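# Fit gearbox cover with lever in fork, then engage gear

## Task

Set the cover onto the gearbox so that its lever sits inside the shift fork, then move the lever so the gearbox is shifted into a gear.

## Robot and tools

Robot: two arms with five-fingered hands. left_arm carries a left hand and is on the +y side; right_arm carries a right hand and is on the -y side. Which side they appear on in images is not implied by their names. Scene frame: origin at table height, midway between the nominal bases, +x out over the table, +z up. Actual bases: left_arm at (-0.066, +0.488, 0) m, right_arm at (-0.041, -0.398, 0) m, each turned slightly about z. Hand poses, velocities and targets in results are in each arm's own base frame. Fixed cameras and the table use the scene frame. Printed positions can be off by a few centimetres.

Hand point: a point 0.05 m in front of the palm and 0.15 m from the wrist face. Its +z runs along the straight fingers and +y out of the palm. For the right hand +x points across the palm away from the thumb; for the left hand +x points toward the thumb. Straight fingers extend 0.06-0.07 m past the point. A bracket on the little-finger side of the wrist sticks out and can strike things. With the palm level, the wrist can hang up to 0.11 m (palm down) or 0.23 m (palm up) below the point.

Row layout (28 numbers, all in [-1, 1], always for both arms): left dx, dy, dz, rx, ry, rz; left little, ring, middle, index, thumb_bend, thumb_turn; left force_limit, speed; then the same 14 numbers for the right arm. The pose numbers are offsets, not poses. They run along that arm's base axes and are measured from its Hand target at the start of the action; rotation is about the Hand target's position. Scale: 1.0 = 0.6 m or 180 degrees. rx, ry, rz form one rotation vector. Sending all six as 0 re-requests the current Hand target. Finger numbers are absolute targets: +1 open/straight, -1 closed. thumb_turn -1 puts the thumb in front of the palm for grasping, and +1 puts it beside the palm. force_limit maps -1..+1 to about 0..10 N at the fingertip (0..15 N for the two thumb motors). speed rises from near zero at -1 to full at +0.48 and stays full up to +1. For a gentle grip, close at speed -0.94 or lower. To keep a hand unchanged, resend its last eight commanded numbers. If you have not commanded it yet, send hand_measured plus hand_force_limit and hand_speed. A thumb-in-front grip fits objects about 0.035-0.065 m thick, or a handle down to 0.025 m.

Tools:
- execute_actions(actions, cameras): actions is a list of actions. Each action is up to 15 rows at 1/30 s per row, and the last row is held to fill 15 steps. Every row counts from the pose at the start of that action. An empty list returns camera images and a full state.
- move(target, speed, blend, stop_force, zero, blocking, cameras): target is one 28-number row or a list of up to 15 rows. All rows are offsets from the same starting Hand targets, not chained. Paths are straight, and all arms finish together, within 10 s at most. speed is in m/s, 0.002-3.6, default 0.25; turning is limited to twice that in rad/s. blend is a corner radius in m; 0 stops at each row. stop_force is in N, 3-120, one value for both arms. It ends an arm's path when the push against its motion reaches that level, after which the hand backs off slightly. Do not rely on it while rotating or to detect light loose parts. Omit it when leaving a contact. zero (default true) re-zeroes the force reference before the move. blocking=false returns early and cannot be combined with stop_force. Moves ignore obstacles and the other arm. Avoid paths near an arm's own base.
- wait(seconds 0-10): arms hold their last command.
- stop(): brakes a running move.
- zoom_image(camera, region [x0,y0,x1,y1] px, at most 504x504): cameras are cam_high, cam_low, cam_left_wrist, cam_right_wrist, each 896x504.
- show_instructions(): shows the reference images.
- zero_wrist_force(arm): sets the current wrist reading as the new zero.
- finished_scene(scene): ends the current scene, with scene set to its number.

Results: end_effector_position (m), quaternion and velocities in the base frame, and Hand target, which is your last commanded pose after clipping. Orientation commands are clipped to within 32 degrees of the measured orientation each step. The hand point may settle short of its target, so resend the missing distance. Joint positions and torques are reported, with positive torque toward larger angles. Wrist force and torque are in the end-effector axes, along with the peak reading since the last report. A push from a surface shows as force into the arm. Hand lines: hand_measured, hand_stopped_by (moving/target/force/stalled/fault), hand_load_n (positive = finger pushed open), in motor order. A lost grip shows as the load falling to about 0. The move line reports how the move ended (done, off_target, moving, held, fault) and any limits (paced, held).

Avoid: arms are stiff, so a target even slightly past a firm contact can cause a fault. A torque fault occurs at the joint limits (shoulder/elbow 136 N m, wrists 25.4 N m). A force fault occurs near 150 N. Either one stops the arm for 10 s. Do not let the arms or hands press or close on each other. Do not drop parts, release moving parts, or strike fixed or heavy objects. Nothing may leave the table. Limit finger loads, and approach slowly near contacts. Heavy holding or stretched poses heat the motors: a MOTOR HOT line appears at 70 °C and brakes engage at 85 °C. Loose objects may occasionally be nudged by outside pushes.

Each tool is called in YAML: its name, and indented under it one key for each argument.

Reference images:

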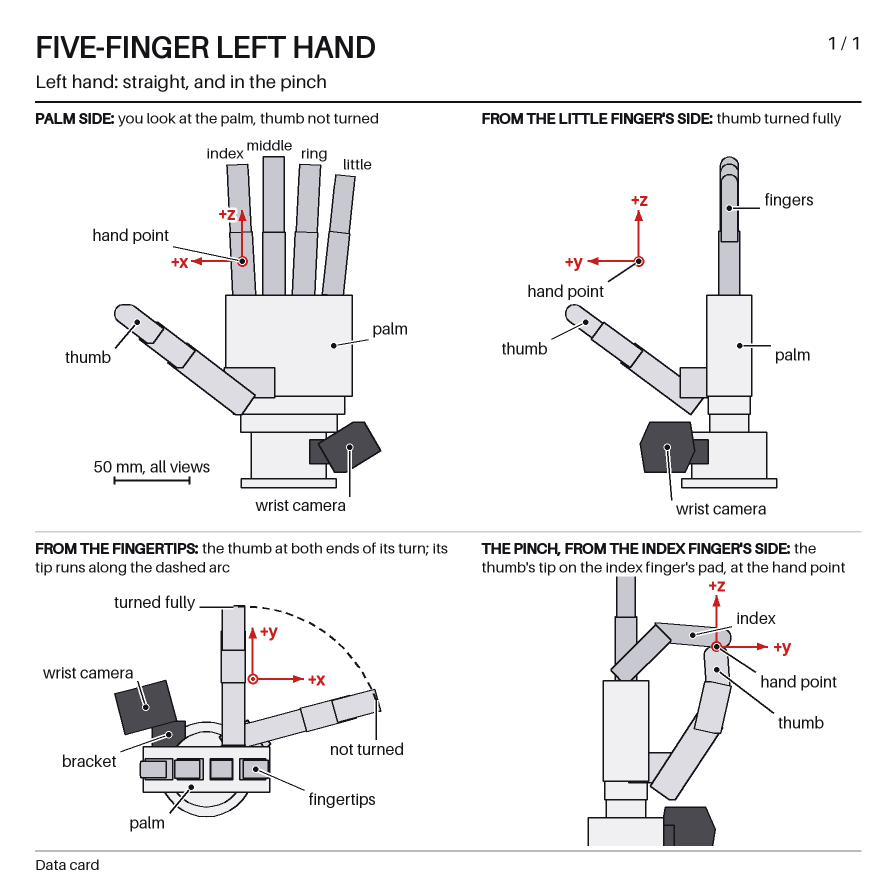

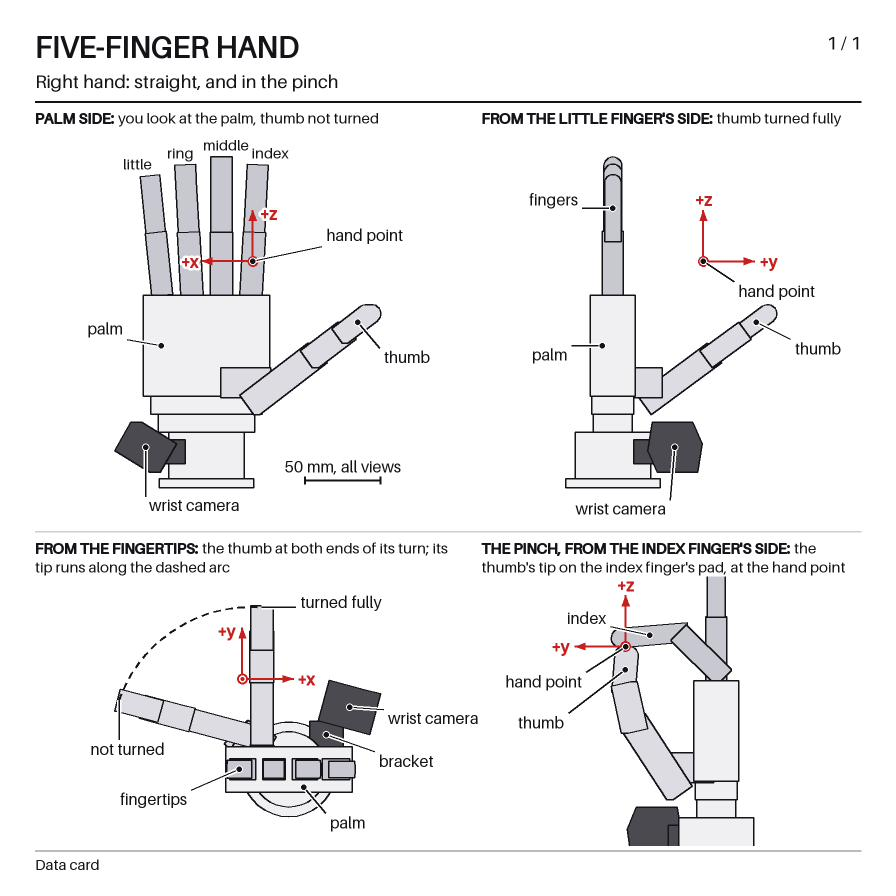

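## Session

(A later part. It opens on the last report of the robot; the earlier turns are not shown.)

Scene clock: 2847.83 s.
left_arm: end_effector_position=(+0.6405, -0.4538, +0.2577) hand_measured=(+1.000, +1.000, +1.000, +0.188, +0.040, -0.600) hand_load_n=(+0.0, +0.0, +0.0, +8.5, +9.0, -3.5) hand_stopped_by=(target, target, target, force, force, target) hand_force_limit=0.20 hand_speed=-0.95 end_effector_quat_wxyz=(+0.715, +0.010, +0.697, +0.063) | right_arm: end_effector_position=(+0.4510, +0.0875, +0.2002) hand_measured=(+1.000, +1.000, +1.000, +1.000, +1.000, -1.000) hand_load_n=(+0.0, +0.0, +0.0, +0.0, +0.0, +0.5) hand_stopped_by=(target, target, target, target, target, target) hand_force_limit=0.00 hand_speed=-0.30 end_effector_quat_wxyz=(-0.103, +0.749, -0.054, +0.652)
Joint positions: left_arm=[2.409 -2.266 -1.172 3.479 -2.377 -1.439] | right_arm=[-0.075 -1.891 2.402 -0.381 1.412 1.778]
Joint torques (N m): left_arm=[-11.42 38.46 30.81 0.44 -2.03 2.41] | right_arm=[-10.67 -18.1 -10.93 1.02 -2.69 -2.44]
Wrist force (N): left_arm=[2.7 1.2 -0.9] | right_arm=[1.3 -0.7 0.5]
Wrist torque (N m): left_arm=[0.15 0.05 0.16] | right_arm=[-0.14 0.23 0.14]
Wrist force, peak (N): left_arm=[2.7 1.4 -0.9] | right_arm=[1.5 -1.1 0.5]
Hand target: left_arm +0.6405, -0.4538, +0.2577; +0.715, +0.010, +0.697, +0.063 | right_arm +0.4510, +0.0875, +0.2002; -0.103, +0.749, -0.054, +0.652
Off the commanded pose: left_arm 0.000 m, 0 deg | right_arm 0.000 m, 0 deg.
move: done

move:
  target: [-0.0013,-0.0083,-0.0015,0,0,0,1,1,1,-0.6,-0.5,-0.6,0.2,-0.95,0,0,0,0,0,0,1,1,1,1,1,-1,0,-0.3]
  speed: 0.015
  stop_force: 7
  cameras: ["cam_high"]

Scene clock: 2854.97 s.
left_arm: end_effector_position=(+0.6397, -0.4588, +0.2568) hand_measured=(+1.000, +1.000, +1.000, +0.188, +0.040, -0.600) hand_load_n=(+0.0, +0.0, +0.0, +8.5, +9.0, -3.0) hand_stopped_by=(target, target, target, force, force, target) hand_force_limit=0.20 hand_speed=-0.95 end_effector_quat_wxyz=(+0.715, +0.010, +0.697, +0.063) | right_arm: end_effector_position=(+0.4510, +0.0875, +0.2002) hand_measured=(+1.000, +1.000, +1.000, +1.000, +1.000, -1.000) hand_load_n=(+0.5, +0.0, +0.0, +0.0, +0.0, +0.5) hand_stopped_by=(target, target, target, target, target, target) hand_force_limit=0.00 hand_speed=-0.30 end_effector_quat_wxyz=(-0.103, +0.749, -0.054, +0.652)
Joint positions: left_arm=[2.402 -2.275 -1.158 3.475 -2.383 -1.439] | right_arm=[-0.075 -1.891 2.402 -0.381 1.412 1.778]
Joint torques (N m): left_arm=[-11.87 38.79 30.98 0.31 -1.99 2.31] | right_arm=[-10.41 -17.46 -10.22 0.74 -2.68 -2.35]
Wrist force (N): left_arm=[2.1 1.7 -0.4] | right_arm=[1.1 -0.6 0.3]
Wrist torque (N m): left_arm=[0.18 0.05 0.13] | right_arm=[-0.13 0.26 0.12]
Wrist force, peak (N): left_arm=[2.7 1.4 -1.1] | right_arm=[1.6 -0.6 0.5]
Hand target: left_arm +0.6397, -0.4588, +0.2568; +0.715, +0.010, +0.697, +0.063 | right_arm +0.4510, +0.0875, +0.2002; -0.103, +0.749, -0.054, +0.652
Off the commanded pose: left_arm 0.000 m, 0 deg | right_arm 0.000 m, 0 deg.
move: done
Images, in order (width x height): cam_high 896x504.

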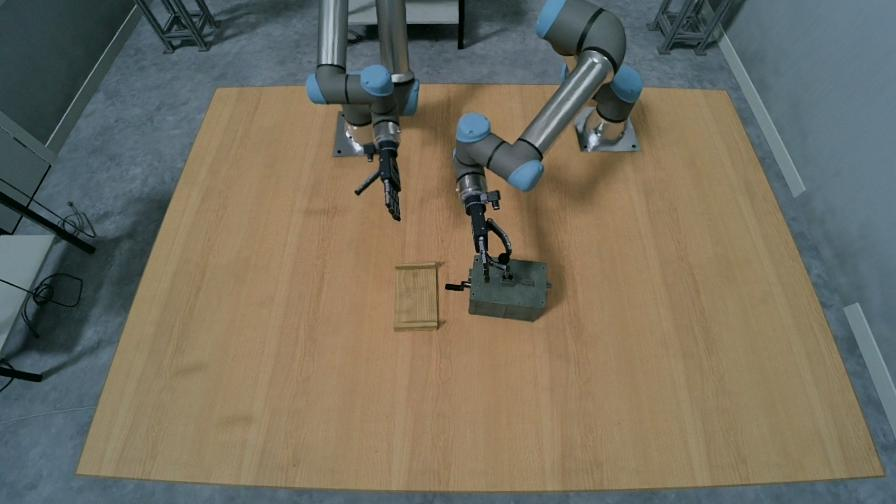

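move:
  target: [-0.0013,-0.0083,-0.0018,0,0,0,1,1,1,-0.6,-0.5,-0.6,0.2,-0.95,0,0,0,0,0,0,1,1,1,1,1,-1,0,-0.3]
  speed: 0.015
  stop_force: 7
  cameras: ["cam_left_wrist"]

zoom_image:
  camera: "cam_left_wrist"
  region: [250, 100, 700, 500]

Scene clock: 2862.50 s.
left_arm: end_effector_position=(+0.6389, -0.4637, +0.2557) hand_measured=(+1.000, +1.000, +1.000, +0.188, +0.040, -0.600) hand_load_n=(+0.0, -0.5, +0.0, +7.0, +10.5, -3.0) hand_stopped_by=(target, target, target, force, force, target) hand_force_limit=0.20 hand_speed=-0.95 end_effector_quat_wxyz=(+0.715, +0.010, +0.697, +0.063) | right_arm: end_effector_position=(+0.4510, +0.0875, +0.2002) hand_measured=(+1.000, +1.000, +1.000, +1.000, +1.000, -1.000) hand_load_n=(+0.0, +0.0, +0.5, +0.0, +0.0, +0.5) hand_stopped_by=(target, target, target, target, target, target) hand_force_limit=0.00 hand_speed=-0.30 end_effector_quat_wxyz=(-0.103, +0.749, -0.054, +0.652)
Joint positions: left_arm=[2.396 -2.285 -1.144 3.471 -2.39 -1.438] | right_arm=[-0.075 -1.891 2.402 -0.381 1.412 1.778]
Joint torques (N m): left_arm=[-12.38 41.37 25.48 0.57 -0.29 2.13] | right_arm=[-11.23 -17.16 -10.58 0.71 -2.92 -2.43]
Wrist force (N): left_arm=[-0.3 8.7 1.0] | right_arm=[1.4 -0.7 0.5]
Wrist torque (N m): left_arm=[0.25 0.00 0.07] | right_arm=[-0.14 0.22 0.14]
Wrist force, peak (N): left_arm=[-0.8 9.1 1.1] | right_arm=[1.5 -0.8 0.4]
Hand target: left_arm +0.6389, -0.4637, +0.2557; +0.715, +0.010, +0.697, +0.063 | right_arm +0.4510, +0.0875, +0.2002; -0.103, +0.749, -0.054, +0.652
Off the commanded pose: left_arm 0.000 m, 0 deg | right_arm 0.000 m, 0 deg.
move: contact (left_arm)
Images, in order (width x height): cam_left_wrist 896x504.

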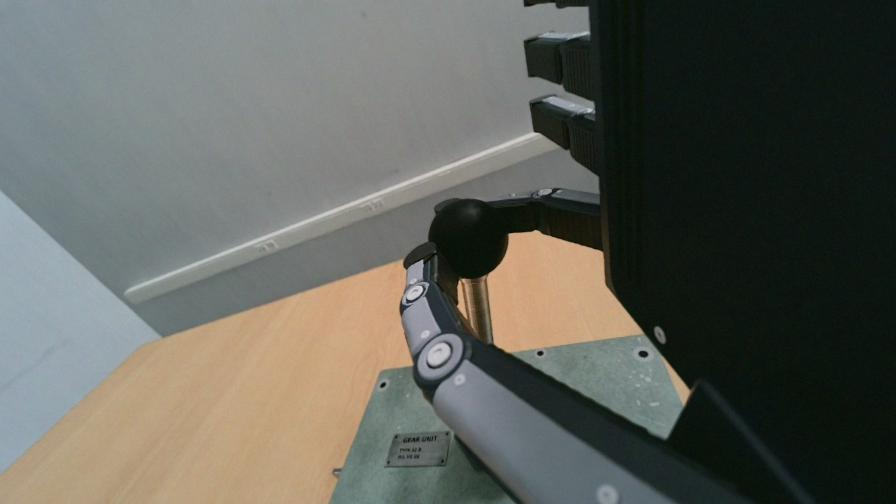

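Scaled by 1.120 from the camera's 896x504 image, which has a finer 1280x720 frame.

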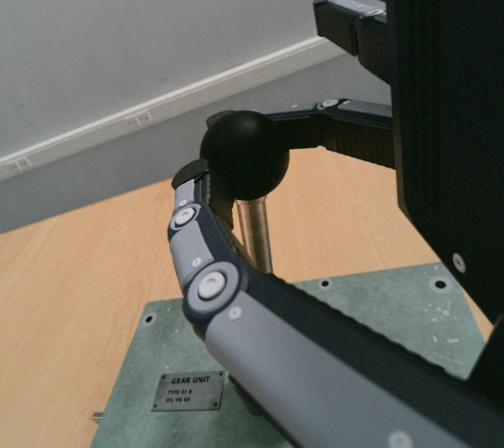

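move:
  target: [0,0,0,0,0,0,1,1,1,-0.6,-0.5,-0.6,0.2,-0.95,0,0,0,0,0,0,1,1,1,1,1,-1,0,-0.3]
  cameras: ["all"]

zoom_image:
  camera: "cam_high"
  region: [450, 230, 560, 330]

zoom_image:
  camera: "cam_low"
  region: [300, 170, 450, 290]

Scene clock: 2871.77 s.
left_arm: end_effector_position=(+0.6389, -0.4637, +0.2557) hand_measured=(+1.000, +1.000, +1.000, +0.188, +0.040, -0.600) hand_load_n=(+0.0, +0.0, +0.5, +7.0, +11.0, -3.0) hand_stopped_by=(target, target, target, force, force, target) hand_force_limit=0.20 hand_speed=-0.95 end_effector_quat_wxyz=(+0.715, +0.010, +0.697, +0.063) | right_arm: end_effector_position=(+0.4510, +0.0875, +0.2002) hand_measured=(+1.000, +1.000, +1.000, +1.000, +1.000, -1.000) hand_load_n=(+0.0, +0.0, +0.0, +0.0, +0.0, +0.0) hand_stopped_by=(target, target, target, target, target, target) hand_force_limit=0.00 hand_speed=-0.30 end_effector_quat_wxyz=(-0.103, +0.749, -0.054, +0.652)
Joint positions: left_arm=[2.396 -2.285 -1.144 3.471 -2.39 -1.438] | right_arm=[-0.075 -1.891 2.402 -0.381 1.412 1.778]
Joint torques (N m): left_arm=[-1.6 52.52 10.91 1.61 3.29 1.85] | right_arm=[-10.86 -17.22 -10.62 0.78 -2.78 -2.72]
Wrist force (N): left_arm=[0.0 8.4 1.2] | right_arm=[1.3 -0.4 0.5]
Wrist torque (N m): left_arm=[0.23 0.04 0.05] | right_arm=[-0.10 0.23 0.14]
Wrist force, peak (N): left_arm=[-0.9 9.2 0.9] | right_arm=[1.5 -1.1 0.4]
Hand target: left_arm +0.6389, -0.4637, +0.2557; +0.715, +0.010, +0.697, +0.063 | right_arm +0.4510, +0.0875, +0.2002; -0.103, +0.749, -0.054, +0.652
Off the commanded pose: left_arm 0.000 m, 0 deg | right_arm 0.000 m, 0 deg.
move: done

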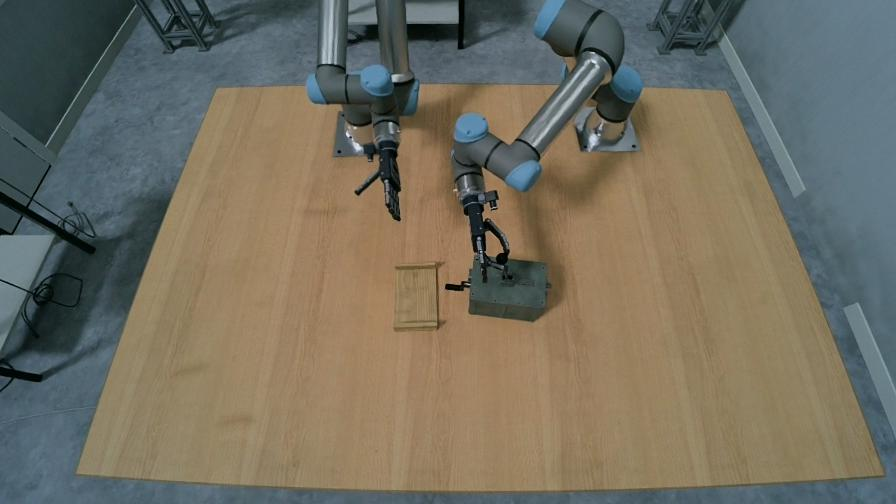

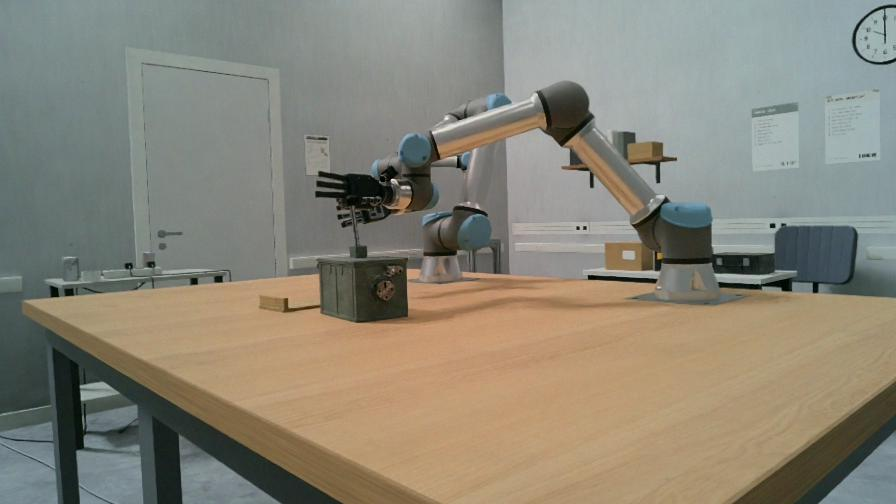

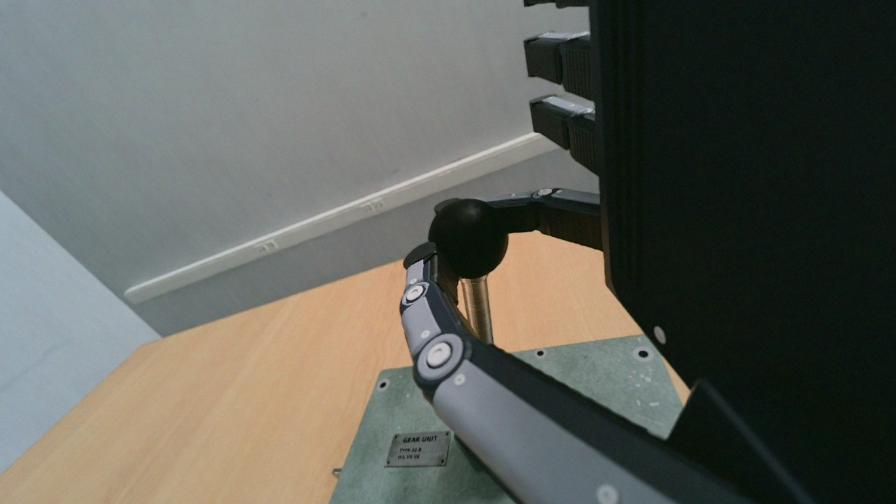

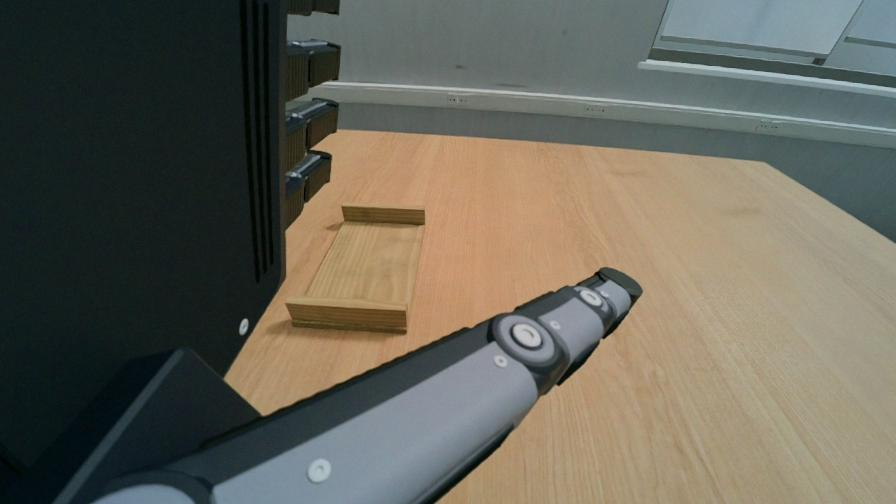

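Scaled by 4.582 from the camera's 896x504 image, which has a finer 1280x720 frame.

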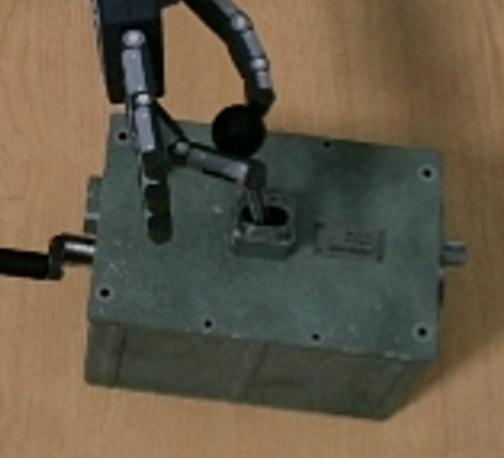

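Scaled by 3.360 from the camera's 896x504 image, which has a finer 1280x720 frame.

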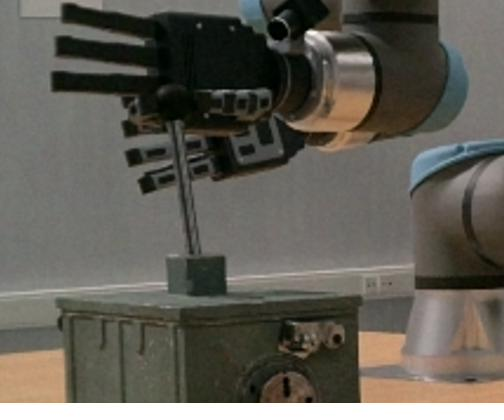

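zoom_image:
  camera: "cam_high"
  region: [494, 258, 524, 294]

zoom_image:
  camera: "cam_low"
  region: [335, 195, 385, 275]

Scaled by 14.000 from the camera's 896x504 image, which has a finer 1280x720 frame.

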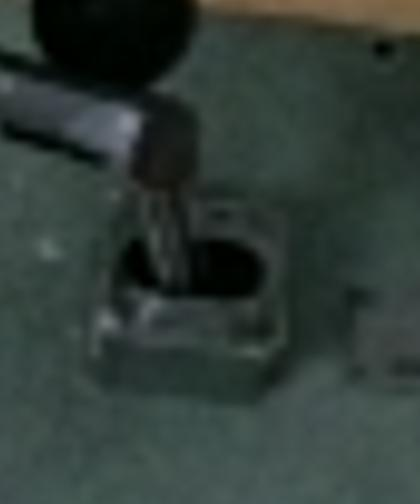

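Scaled by 6.300 from the camera's 896x504 image, which has a finer 1280x720 frame.

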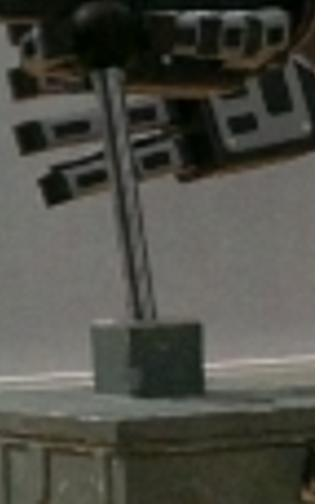

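zoom_image:
  camera: "cam_low"
  region: [312, 240, 372, 275]

zoom_image:
  camera: "cam_low"
  region: [362, 240, 422, 275]

Scaled by 8.400 from the camera's 896x504 image, which has a finer 1280x720 frame.

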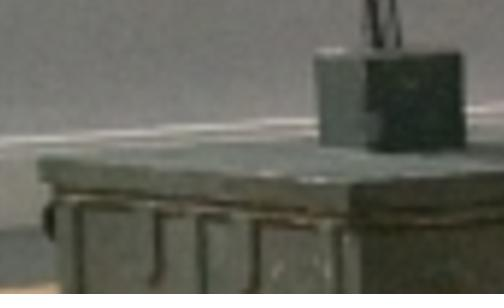

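Scaled by 8.400 from the camera's 896x504 image, which has a finer 1280x720 frame.

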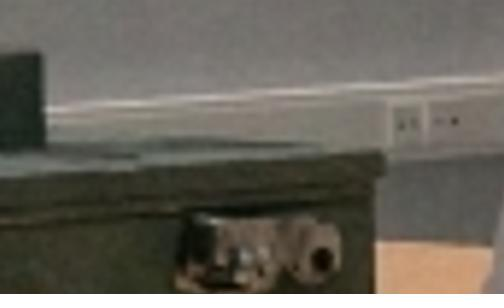

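move:
  target: [0.0006,0.0042,0.0006,0,0,0,1,1,1,-0.6,-0.5,-0.6,0.2,-0.95,0,0,0,0,0,0,1,1,1,1,1,-1,0,-0.3]
  speed: 0.015
  cameras: ["cam_high","cam_low","cam_left_wrist"]

zoom_image:
  camera: "cam_low"
  region: [312, 240, 372, 275]

zoom_image:
  camera: "cam_low"
  region: [362, 240, 422, 275]

zoom_image:
  camera: "cam_high"
  region: [494, 258, 524, 294]

Scene clock: 2935.83 s.
left_arm: end_effector_position=(+0.6393, -0.4613, +0.2561) hand_measured=(+1.000, +1.000, +1.000, +0.188, +0.040, -0.600) hand_load_n=(+0.0, +0.0, +0.0, +9.5, +8.0, -2.0) hand_stopped_by=(target, target, target, force, force, target) hand_force_limit=0.20 hand_speed=-0.95 end_effector_quat_wxyz=(+0.715, +0.010, +0.697, +0.063) | right_arm: end_effector_position=(+0.4510, +0.0875, +0.2002) hand_measured=(+1.000, +1.000, +1.000, +1.000, +1.000, -1.000) hand_load_n=(+0.0, +0.0, +0.0, +0.0, +0.0, +0.0) hand_stopped_by=(target, target, target, target, target, target) hand_force_limit=0.00 hand_speed=-0.30 end_effector_quat_wxyz=(-0.103, +0.749, -0.054, +0.652)
Joint positions: left_arm=[2.399 -2.28 -1.151 3.473 -2.386 -1.439] | right_arm=[-0.075 -1.891 2.402 -0.381 1.412 1.778]
Joint torques (N m): left_arm=[10.53 56.2 9.93 2.08 2.05 -1.79] | right_arm=[-11.01 -17.97 -11.47 0.66 -2.67 -2.6]
Wrist force (N): left_arm=[-2.5 -0.9 -0.3] | right_arm=[1.3 -0.8 0.2]
Wrist torque (N m): left_arm=[0.17 -0.02 0.04] | right_arm=[-0.14 0.25 0.12]
Wrist force, peak (N): left_arm=[-0.8 9.2 1.0] | right_arm=[1.6 -0.9 0.3]
Hand target: left_arm +0.6393, -0.4612, +0.2561; +0.715, +0.010, +0.697, +0.063 | right_arm +0.4510, +0.0875, +0.2002; -0.103, +0.749, -0.054, +0.652
Off the commanded pose: left_arm 0.000 m, 0 deg | right_arm 0.000 m, 0 deg.
move: done
Images, in order (width x height): cam_high 896x504, cam_low 896x504, cam_left_wrist 896x504.

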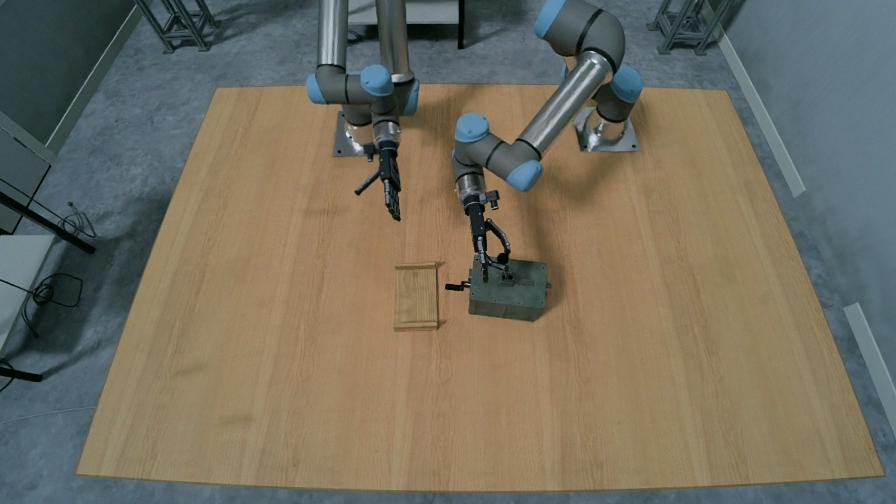

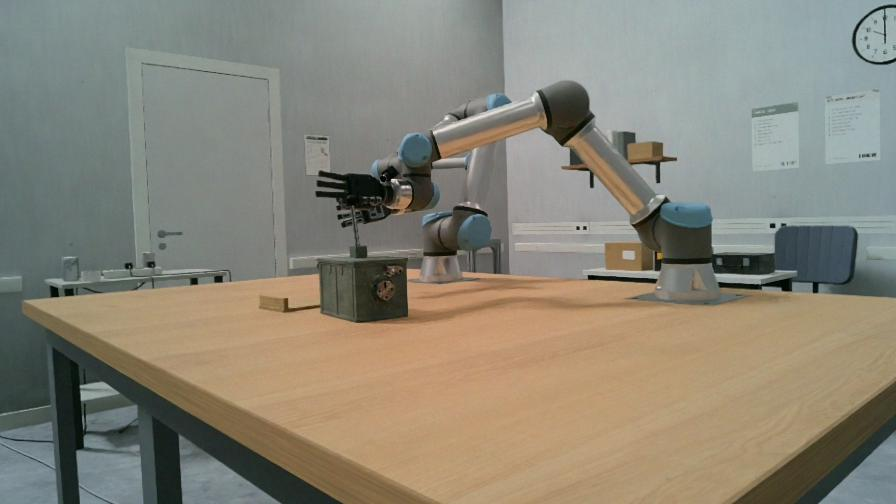

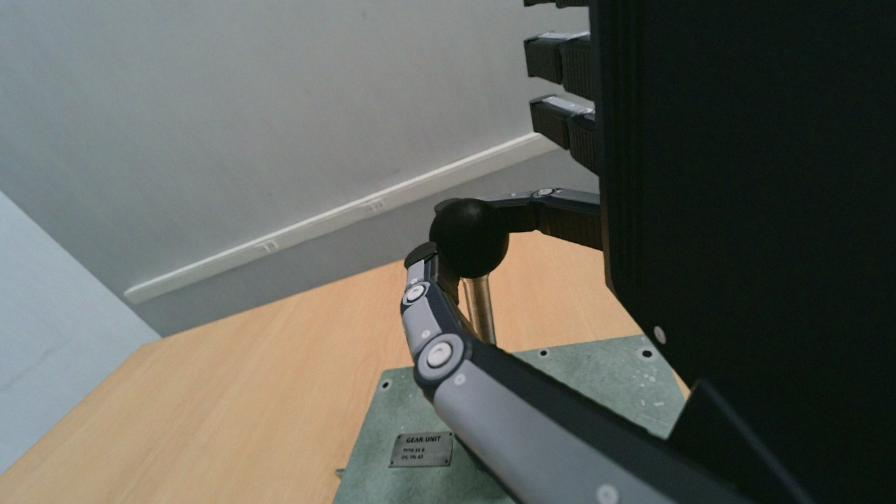

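Scaled by 8.400 from the camera's 896x504 image, which has a finer 1280x720 frame.

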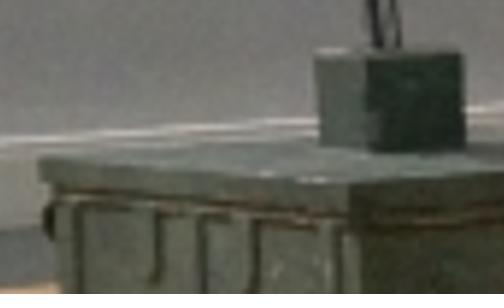

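Scaled by 8.400 from the camera's 896x504 image, which has a finer 1280x720 frame.

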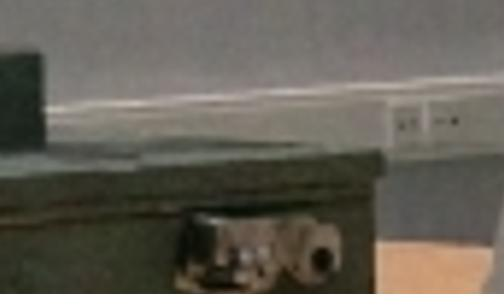

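Scaled by 14.000 from the camera's 896x504 image, which has a finer 1280x720 frame.

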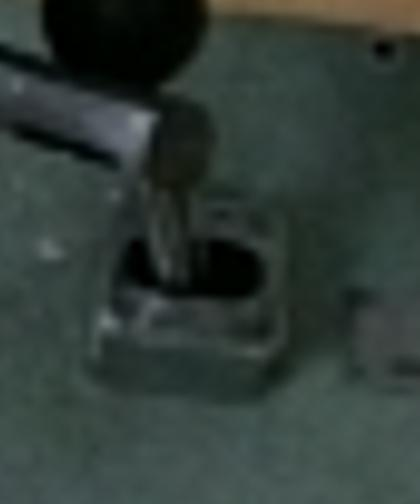

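move:
  target: [-0.001,-0.0083,-0.0016,0,0,0,1,1,1,-0.6,-0.5,-0.6,0.2,-0.95,0,0,0,0,0,0,1,1,1,1,1,-1,0,-0.3]
  speed: 0.01
  stop_force: 10
  cameras: ["cam_low","cam_high"]

zoom_image:
  camera: "cam_low"
  region: [312, 240, 372, 275]

zoom_image:
  camera: "cam_high"
  region: [494, 258, 524, 294]

Scene clock: 2977.57 s.
left_arm: end_effector_position=(+0.6390, -0.4638, +0.2556) hand_measured=(+1.000, +1.000, +1.000, +0.188, +0.040, -0.600) hand_load_n=(+0.0, +0.0, +0.0, +7.0, +11.0, -2.0) hand_stopped_by=(target, target, target, force, force, target) hand_force_limit=0.20 hand_speed=-0.95 end_effector_quat_wxyz=(+0.715, +0.010, +0.697, +0.063) | right_arm: end_effector_position=(+0.4510, +0.0875, +0.2002) hand_measured=(+1.000, +1.000, +1.000, +1.000, +1.000, -1.000) hand_load_n=(+0.0, +0.0, +0.0, +0.0, +0.0, +0.5) hand_stopped_by=(target, target, target, target, target, target) hand_force_limit=0.00 hand_speed=-0.30 end_effector_quat_wxyz=(-0.103, +0.749, -0.054, +0.652)
Joint positions: left_arm=[2.396 -2.285 -1.143 3.471 -2.39 -1.438] | right_arm=[-0.075 -1.891 2.402 -0.381 1.412 1.778]
Joint torques (N m): left_arm=[6.87 54.16 10.69 2.66 3.41 -1.29] | right_arm=[-11.68 -17.21 -11.82 0.73 -2.41 -2.56]
Wrist force (N): left_arm=[-1.5 6.2 0.0] | right_arm=[1.3 -0.8 0.4]
Wrist torque (N m): left_arm=[0.24 -0.03 0.03] | right_arm=[-0.15 0.25 0.12]
Wrist force, peak (N): left_arm=[-2.7 9.8 -0.7] | right_arm=[1.6 -0.9 0.3]
Hand target: left_arm +0.6390, -0.4638, +0.2556; +0.715, +0.010, +0.697, +0.063 (not the last commanded pose) | right_arm +0.4510, +0.0875, +0.2002; -0.103, +0.749, -0.054, +0.652
Off the commanded pose: left_arm 0.002 m, 0 deg | right_arm 0.000 m, 0 deg.
move: contact (left_arm)
Images, in order (width x height): cam_high 896x504, cam_low 896x504.

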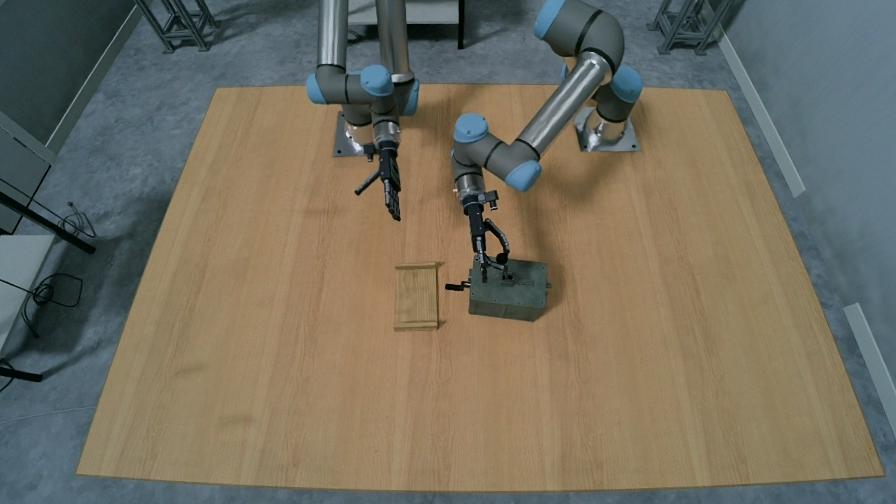

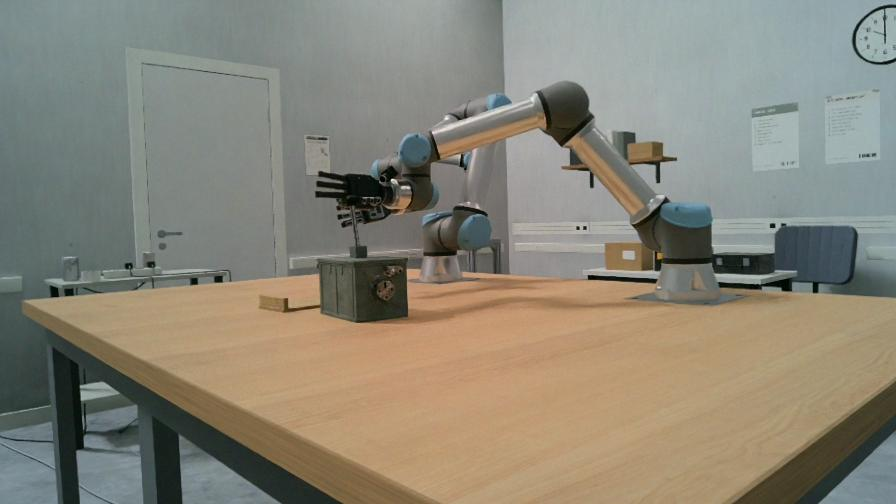

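Scaled by 8.400 from the camera's 896x504 image, which has a finer 1280x720 frame.

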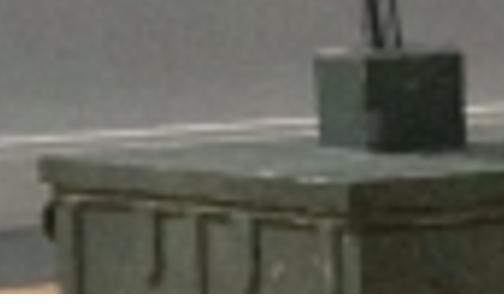

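Scaled by 14.000 from the camera's 896x504 image, which has a finer 1280x720 frame.

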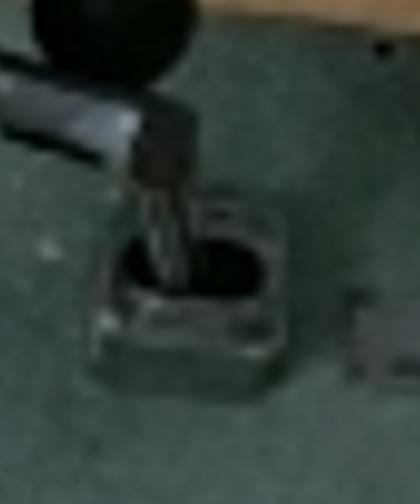

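move:
  target: [0.0004,0.0025,0.0004,0,0,0,1,1,1,0.38,0.4,-0.6,0.2,-0.6,0,0,0,0,0,0,1,1,1,1,1,-1,0,-0.3]
  speed: 0.02
  cameras: ["cam_high","cam_low","cam_left_wrist"]

zoom_image:
  camera: "cam_high"
  region: [494, 250, 524, 294]

Scene clock: 2987.30 s.
left_arm: end_effector_position=(+0.6393, -0.4623, +0.2558) hand_measured=(+1.000, +1.000, +1.000, +0.380, +0.400, -0.600) hand_load_n=(+0.0, +0.0, +0.0, +0.0, +0.0, +0.0) hand_stopped_by=(target, target, target, target, target, target) hand_force_limit=0.20 hand_speed=-0.60 end_effector_quat_wxyz=(+0.715, +0.010, +0.697, +0.063) | right_arm: end_effector_position=(+0.4510, +0.0875, +0.2002) hand_measured=(+1.000, +1.000, +1.000, +1.000, +1.000, -1.000) hand_load_n=(+0.0, +0.0, +0.0, +0.0, +0.0, +0.5) hand_stopped_by=(target, target, target, target, target, target) hand_force_limit=0.00 hand_speed=-0.30 end_effector_quat_wxyz=(-0.103, +0.749, -0.054, +0.652)
Joint positions: left_arm=[2.398 -2.282 -1.148 3.473 -2.388 -1.439] | right_arm=[-0.075 -1.891 2.402 -0.381 1.412 1.778]
Joint torques (N m): left_arm=[9.62 55.79 10.3 2.7 2.49 -1.86] | right_arm=[-10.54 -17 -12.62 0.72 -2.4 -2.75]
Wrist force (N): left_arm=[0.3 0.5 -0.9] | right_arm=[1.4 -0.6 0.6]
Wrist torque (N m): left_arm=[0.14 -0.01 0.06] | right_arm=[-0.14 0.22 0.14]
Wrist force, peak (N): left_arm=[-1.8 6.5 -0.2] | right_arm=[1.7 -0.7 0.5]
Hand target: left_arm +0.6393, -0.4623, +0.2558; +0.715, +0.010, +0.697, +0.063 | right_arm +0.4510, +0.0875, +0.2002; -0.103, +0.749, -0.054, +0.652
Off the commanded pose: left_arm 0.000 m, 0 deg | right_arm 0.000 m, 0 deg.
move: done
Images, in order (width x height): cam_high 896x504, cam_low 896x504, cam_left_wrist 896x504.

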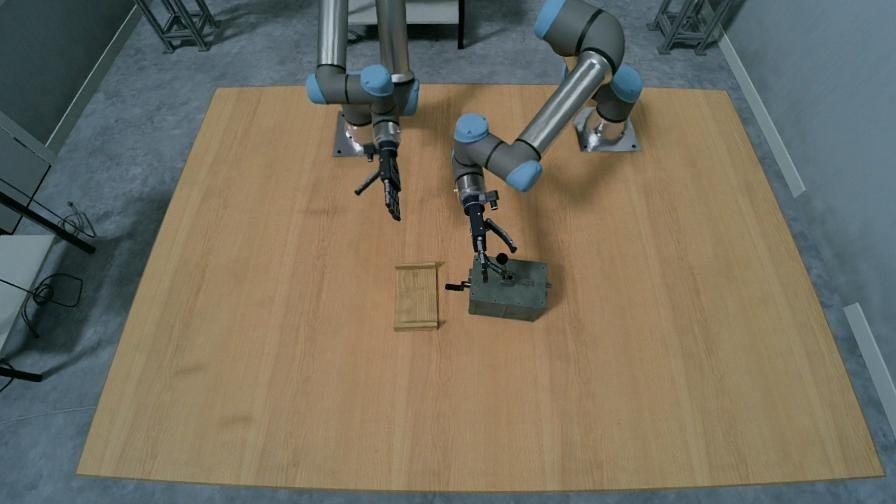

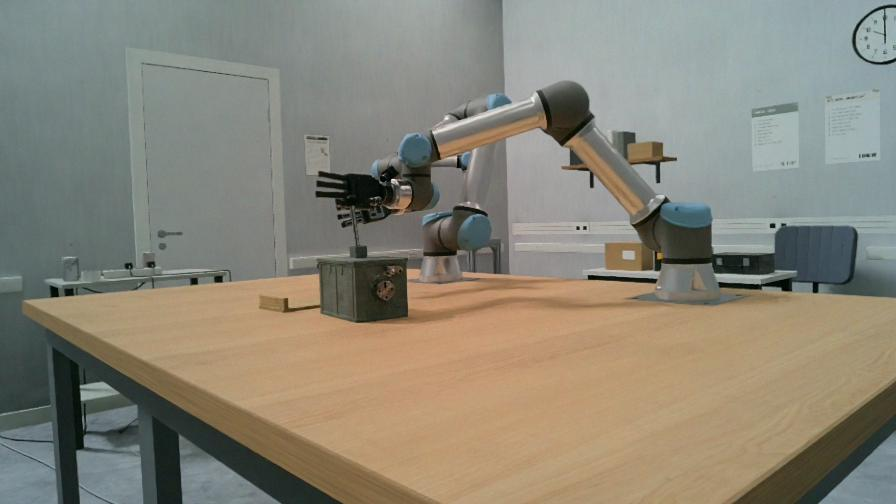

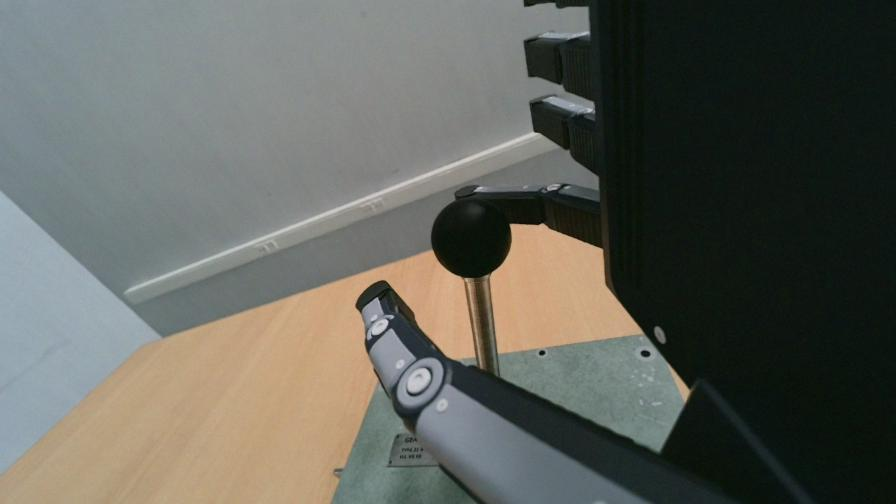

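Scaled by 11.455 from the camera's 896x504 image, which has a finer 1280x720 frame.

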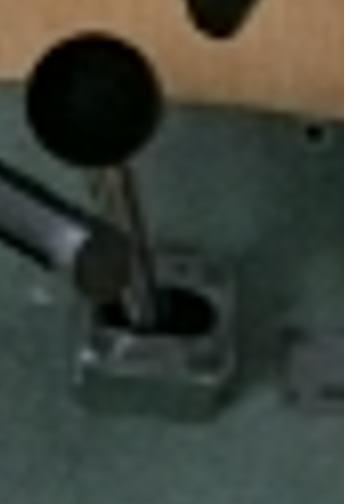

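move:
  target: [0,0,0,0,0,0,1,1,1,1,1,-0.6,0.2,-0.4,0,0,0,0,0,0,1,1,1,1,1,-1,0,-0.3]
  speed: 0.02
  cameras: ["cam_left_wrist"]

Scene clock: 3004.37 s.
left_arm: end_effector_position=(+0.6393, -0.4623, +0.2558) hand_measured=(+1.000, +1.000, +1.000, +1.000, +1.000, -0.600) hand_load_n=(+0.0, +0.0, +0.0, +0.0, +0.0, +0.0) hand_stopped_by=(target, target, target, target, target, target) hand_force_limit=0.20 hand_speed=-0.40 end_effector_quat_wxyz=(+0.715, +0.010, +0.697, +0.063) | right_arm: end_effector_position=(+0.4510, +0.0875, +0.2002) hand_measured=(+1.000, +1.000, +1.000, +1.000, +1.000, -1.000) hand_load_n=(+0.0, +0.0, +0.0, +0.0, +0.0, +0.0) hand_stopped_by=(target, target, target, target, target, target) hand_force_limit=0.00 hand_speed=-0.30 end_effector_quat_wxyz=(-0.103, +0.749, -0.054, +0.652)
Joint positions: left_arm=[2.398 -2.282 -1.148 3.473 -2.388 -1.439] | right_arm=[-0.075 -1.891 2.402 -0.381 1.412 1.778]
Joint torques (N m): left_arm=[10.12 55.87 10.68 2.51 2.43 -1.86] | right_arm=[-10.05 -17.72 -12.32 0.5 -2.52 -2.62]
Wrist force (N): left_arm=[0.5 0.4 -0.9] | right_arm=[1.3 -0.6 0.4]
Wrist torque (N m): left_arm=[0.13 -0.03 0.08] | right_arm=[-0.12 0.23 0.13]
Wrist force, peak (N): left_arm=[0.5 0.4 -1.3] | right_arm=[1.6 -0.9 0.4]
Hand target: left_arm +0.6393, -0.4623, +0.2558; +0.715, +0.010, +0.697, +0.063 | right_arm +0.4510, +0.0875, +0.2002; -0.103, +0.749, -0.054, +0.652
Off the commanded pose: left_arm 0.000 m, 0 deg | right_arm 0.000 m, 0 deg.
move: done
Images, in order (width x height): cam_left_wrist 896x504.

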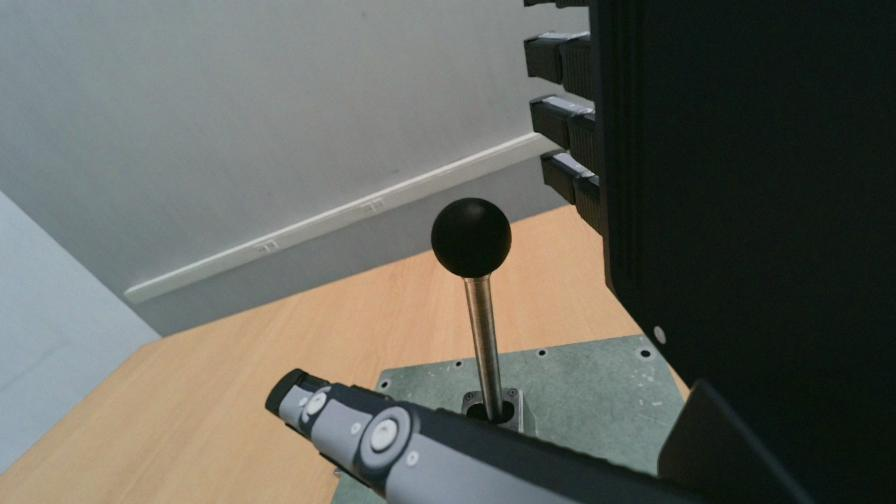

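move:
  target:
    - [-0.1,-0.02,0,0,0,0,1,1,1,1,1,-0.6,0.2,-0.4,0,0,0,0,0,0,1,1,1,1,1,-1,0,-0.3]
    - [-0.17,0.1,0.15,0,0,0,1,1,1,1,1,-0.6,0.2,-0.4,0,0,0,0,0,0,1,1,1,1,1,-1,0,-0.3]
    - [-0.2,0.4,0.2,0,0,0,1,1,1,1,1,-0.6,0.2,-0.4,0,0,0,0,0,0,1,1,1,1,1,-1,0,-0.3]
  blend: 0.03
  speed: [0.06,0.12,0.2]
  cameras: ["cam_high","cam_low"]

zoom_image:
  camera: "cam_high"
  region: [440, 240, 560, 330]

zoom_image:
  camera: "cam_low"
  region: [310, 190, 420, 330]

Scene clock: 3049.17 s.
left_arm: end_effector_position=(+0.5193, -0.2223, +0.3758) hand_measured=(+1.000, +1.000, +1.000, +1.000, +1.000, -0.600) hand_load_n=(+0.0, +0.0, +0.0, +0.0, +0.0, +0.0) hand_stopped_by=(target, target, target, target, target, target) hand_force_limit=0.20 hand_speed=-0.40 end_effector_quat_wxyz=(+0.715, +0.010, +0.697, +0.063) | right_arm: end_effector_position=(+0.4510, +0.0875, +0.2002) hand_measured=(+1.000, +1.000, +1.000, +1.000, +1.000, -1.000) hand_load_n=(+0.0, +0.0, +0.0, +0.0, +0.0, +0.5) hand_stopped_by=(target, target, target, target, target, target) hand_force_limit=0.00 hand_speed=-0.30 end_effector_quat_wxyz=(-0.103, +0.749, -0.054, +0.652)
Joint positions: left_arm=[2.637 -1.576 -1.809 3.42 -2.149 -1.451] | right_arm=[-0.075 -1.891 2.402 -0.381 1.412 1.778]
Joint torques (N m): left_arm=[10.37 30.1 9.72 0.1 2.28 -1.83] | right_arm=[-9.79 -15.99 -12.55 0.74 -2.28 -2.73]
Wrist force (N): left_arm=[0.4 0.8 -0.7] | right_arm=[1.4 -0.7 0.3]
Wrist torque (N m): left_arm=[0.18 -0.01 0.23] | right_arm=[-0.13 0.23 0.14]
Wrist force, peak (N): left_arm=[0.4 1.9 -1.0] | right_arm=[1.7 -0.7 0.2]
Hand target: left_arm +0.5193, -0.2223, +0.3758; +0.715, +0.010, +0.697, +0.063 | right_arm +0.4510, +0.0875, +0.2002; -0.103, +0.749, -0.054, +0.652
Off the commanded pose: left_arm 0.000 m, 0 deg | right_arm 0.000 m, 0 deg.
move: done
Images, in order (width x height): cam_high 896x504, cam_low 896x504.

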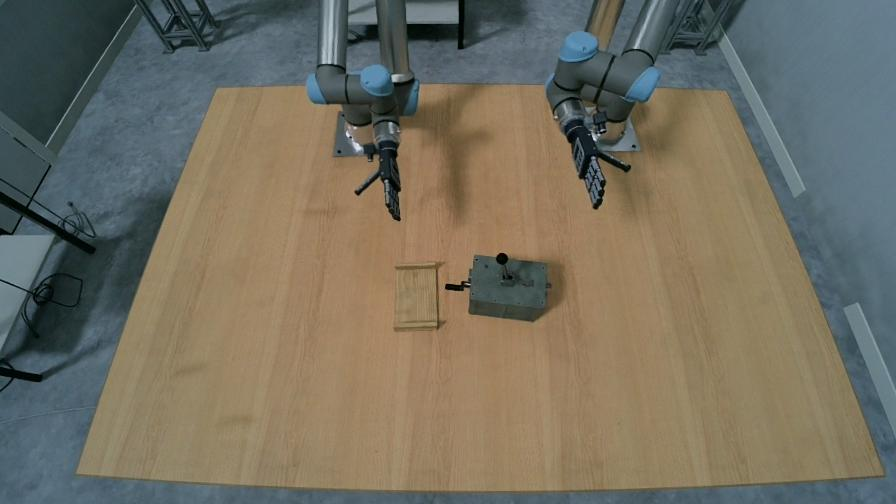

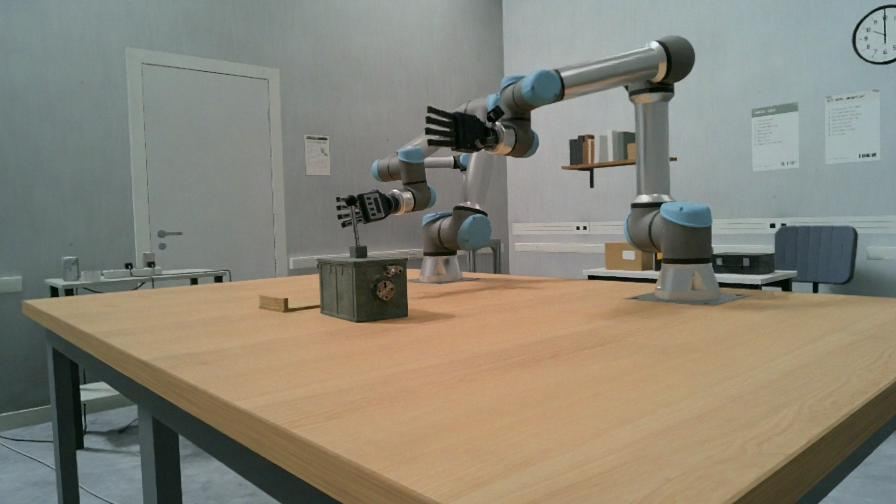

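Scaled by 4.200 from the camera's 896x504 image, which has a finer 1280x720 frame.

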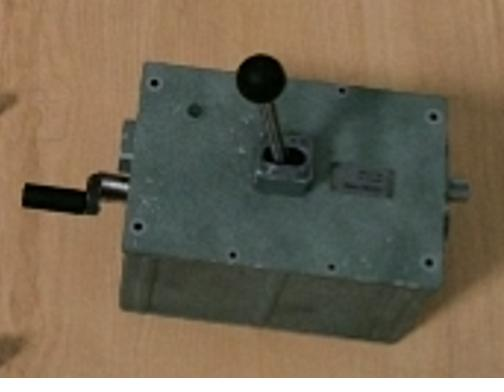

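Scaled by 3.600 from the camera's 896x504 image, which has a finer 1280x720 frame.

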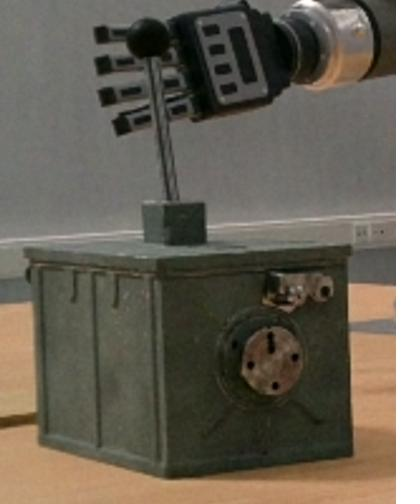

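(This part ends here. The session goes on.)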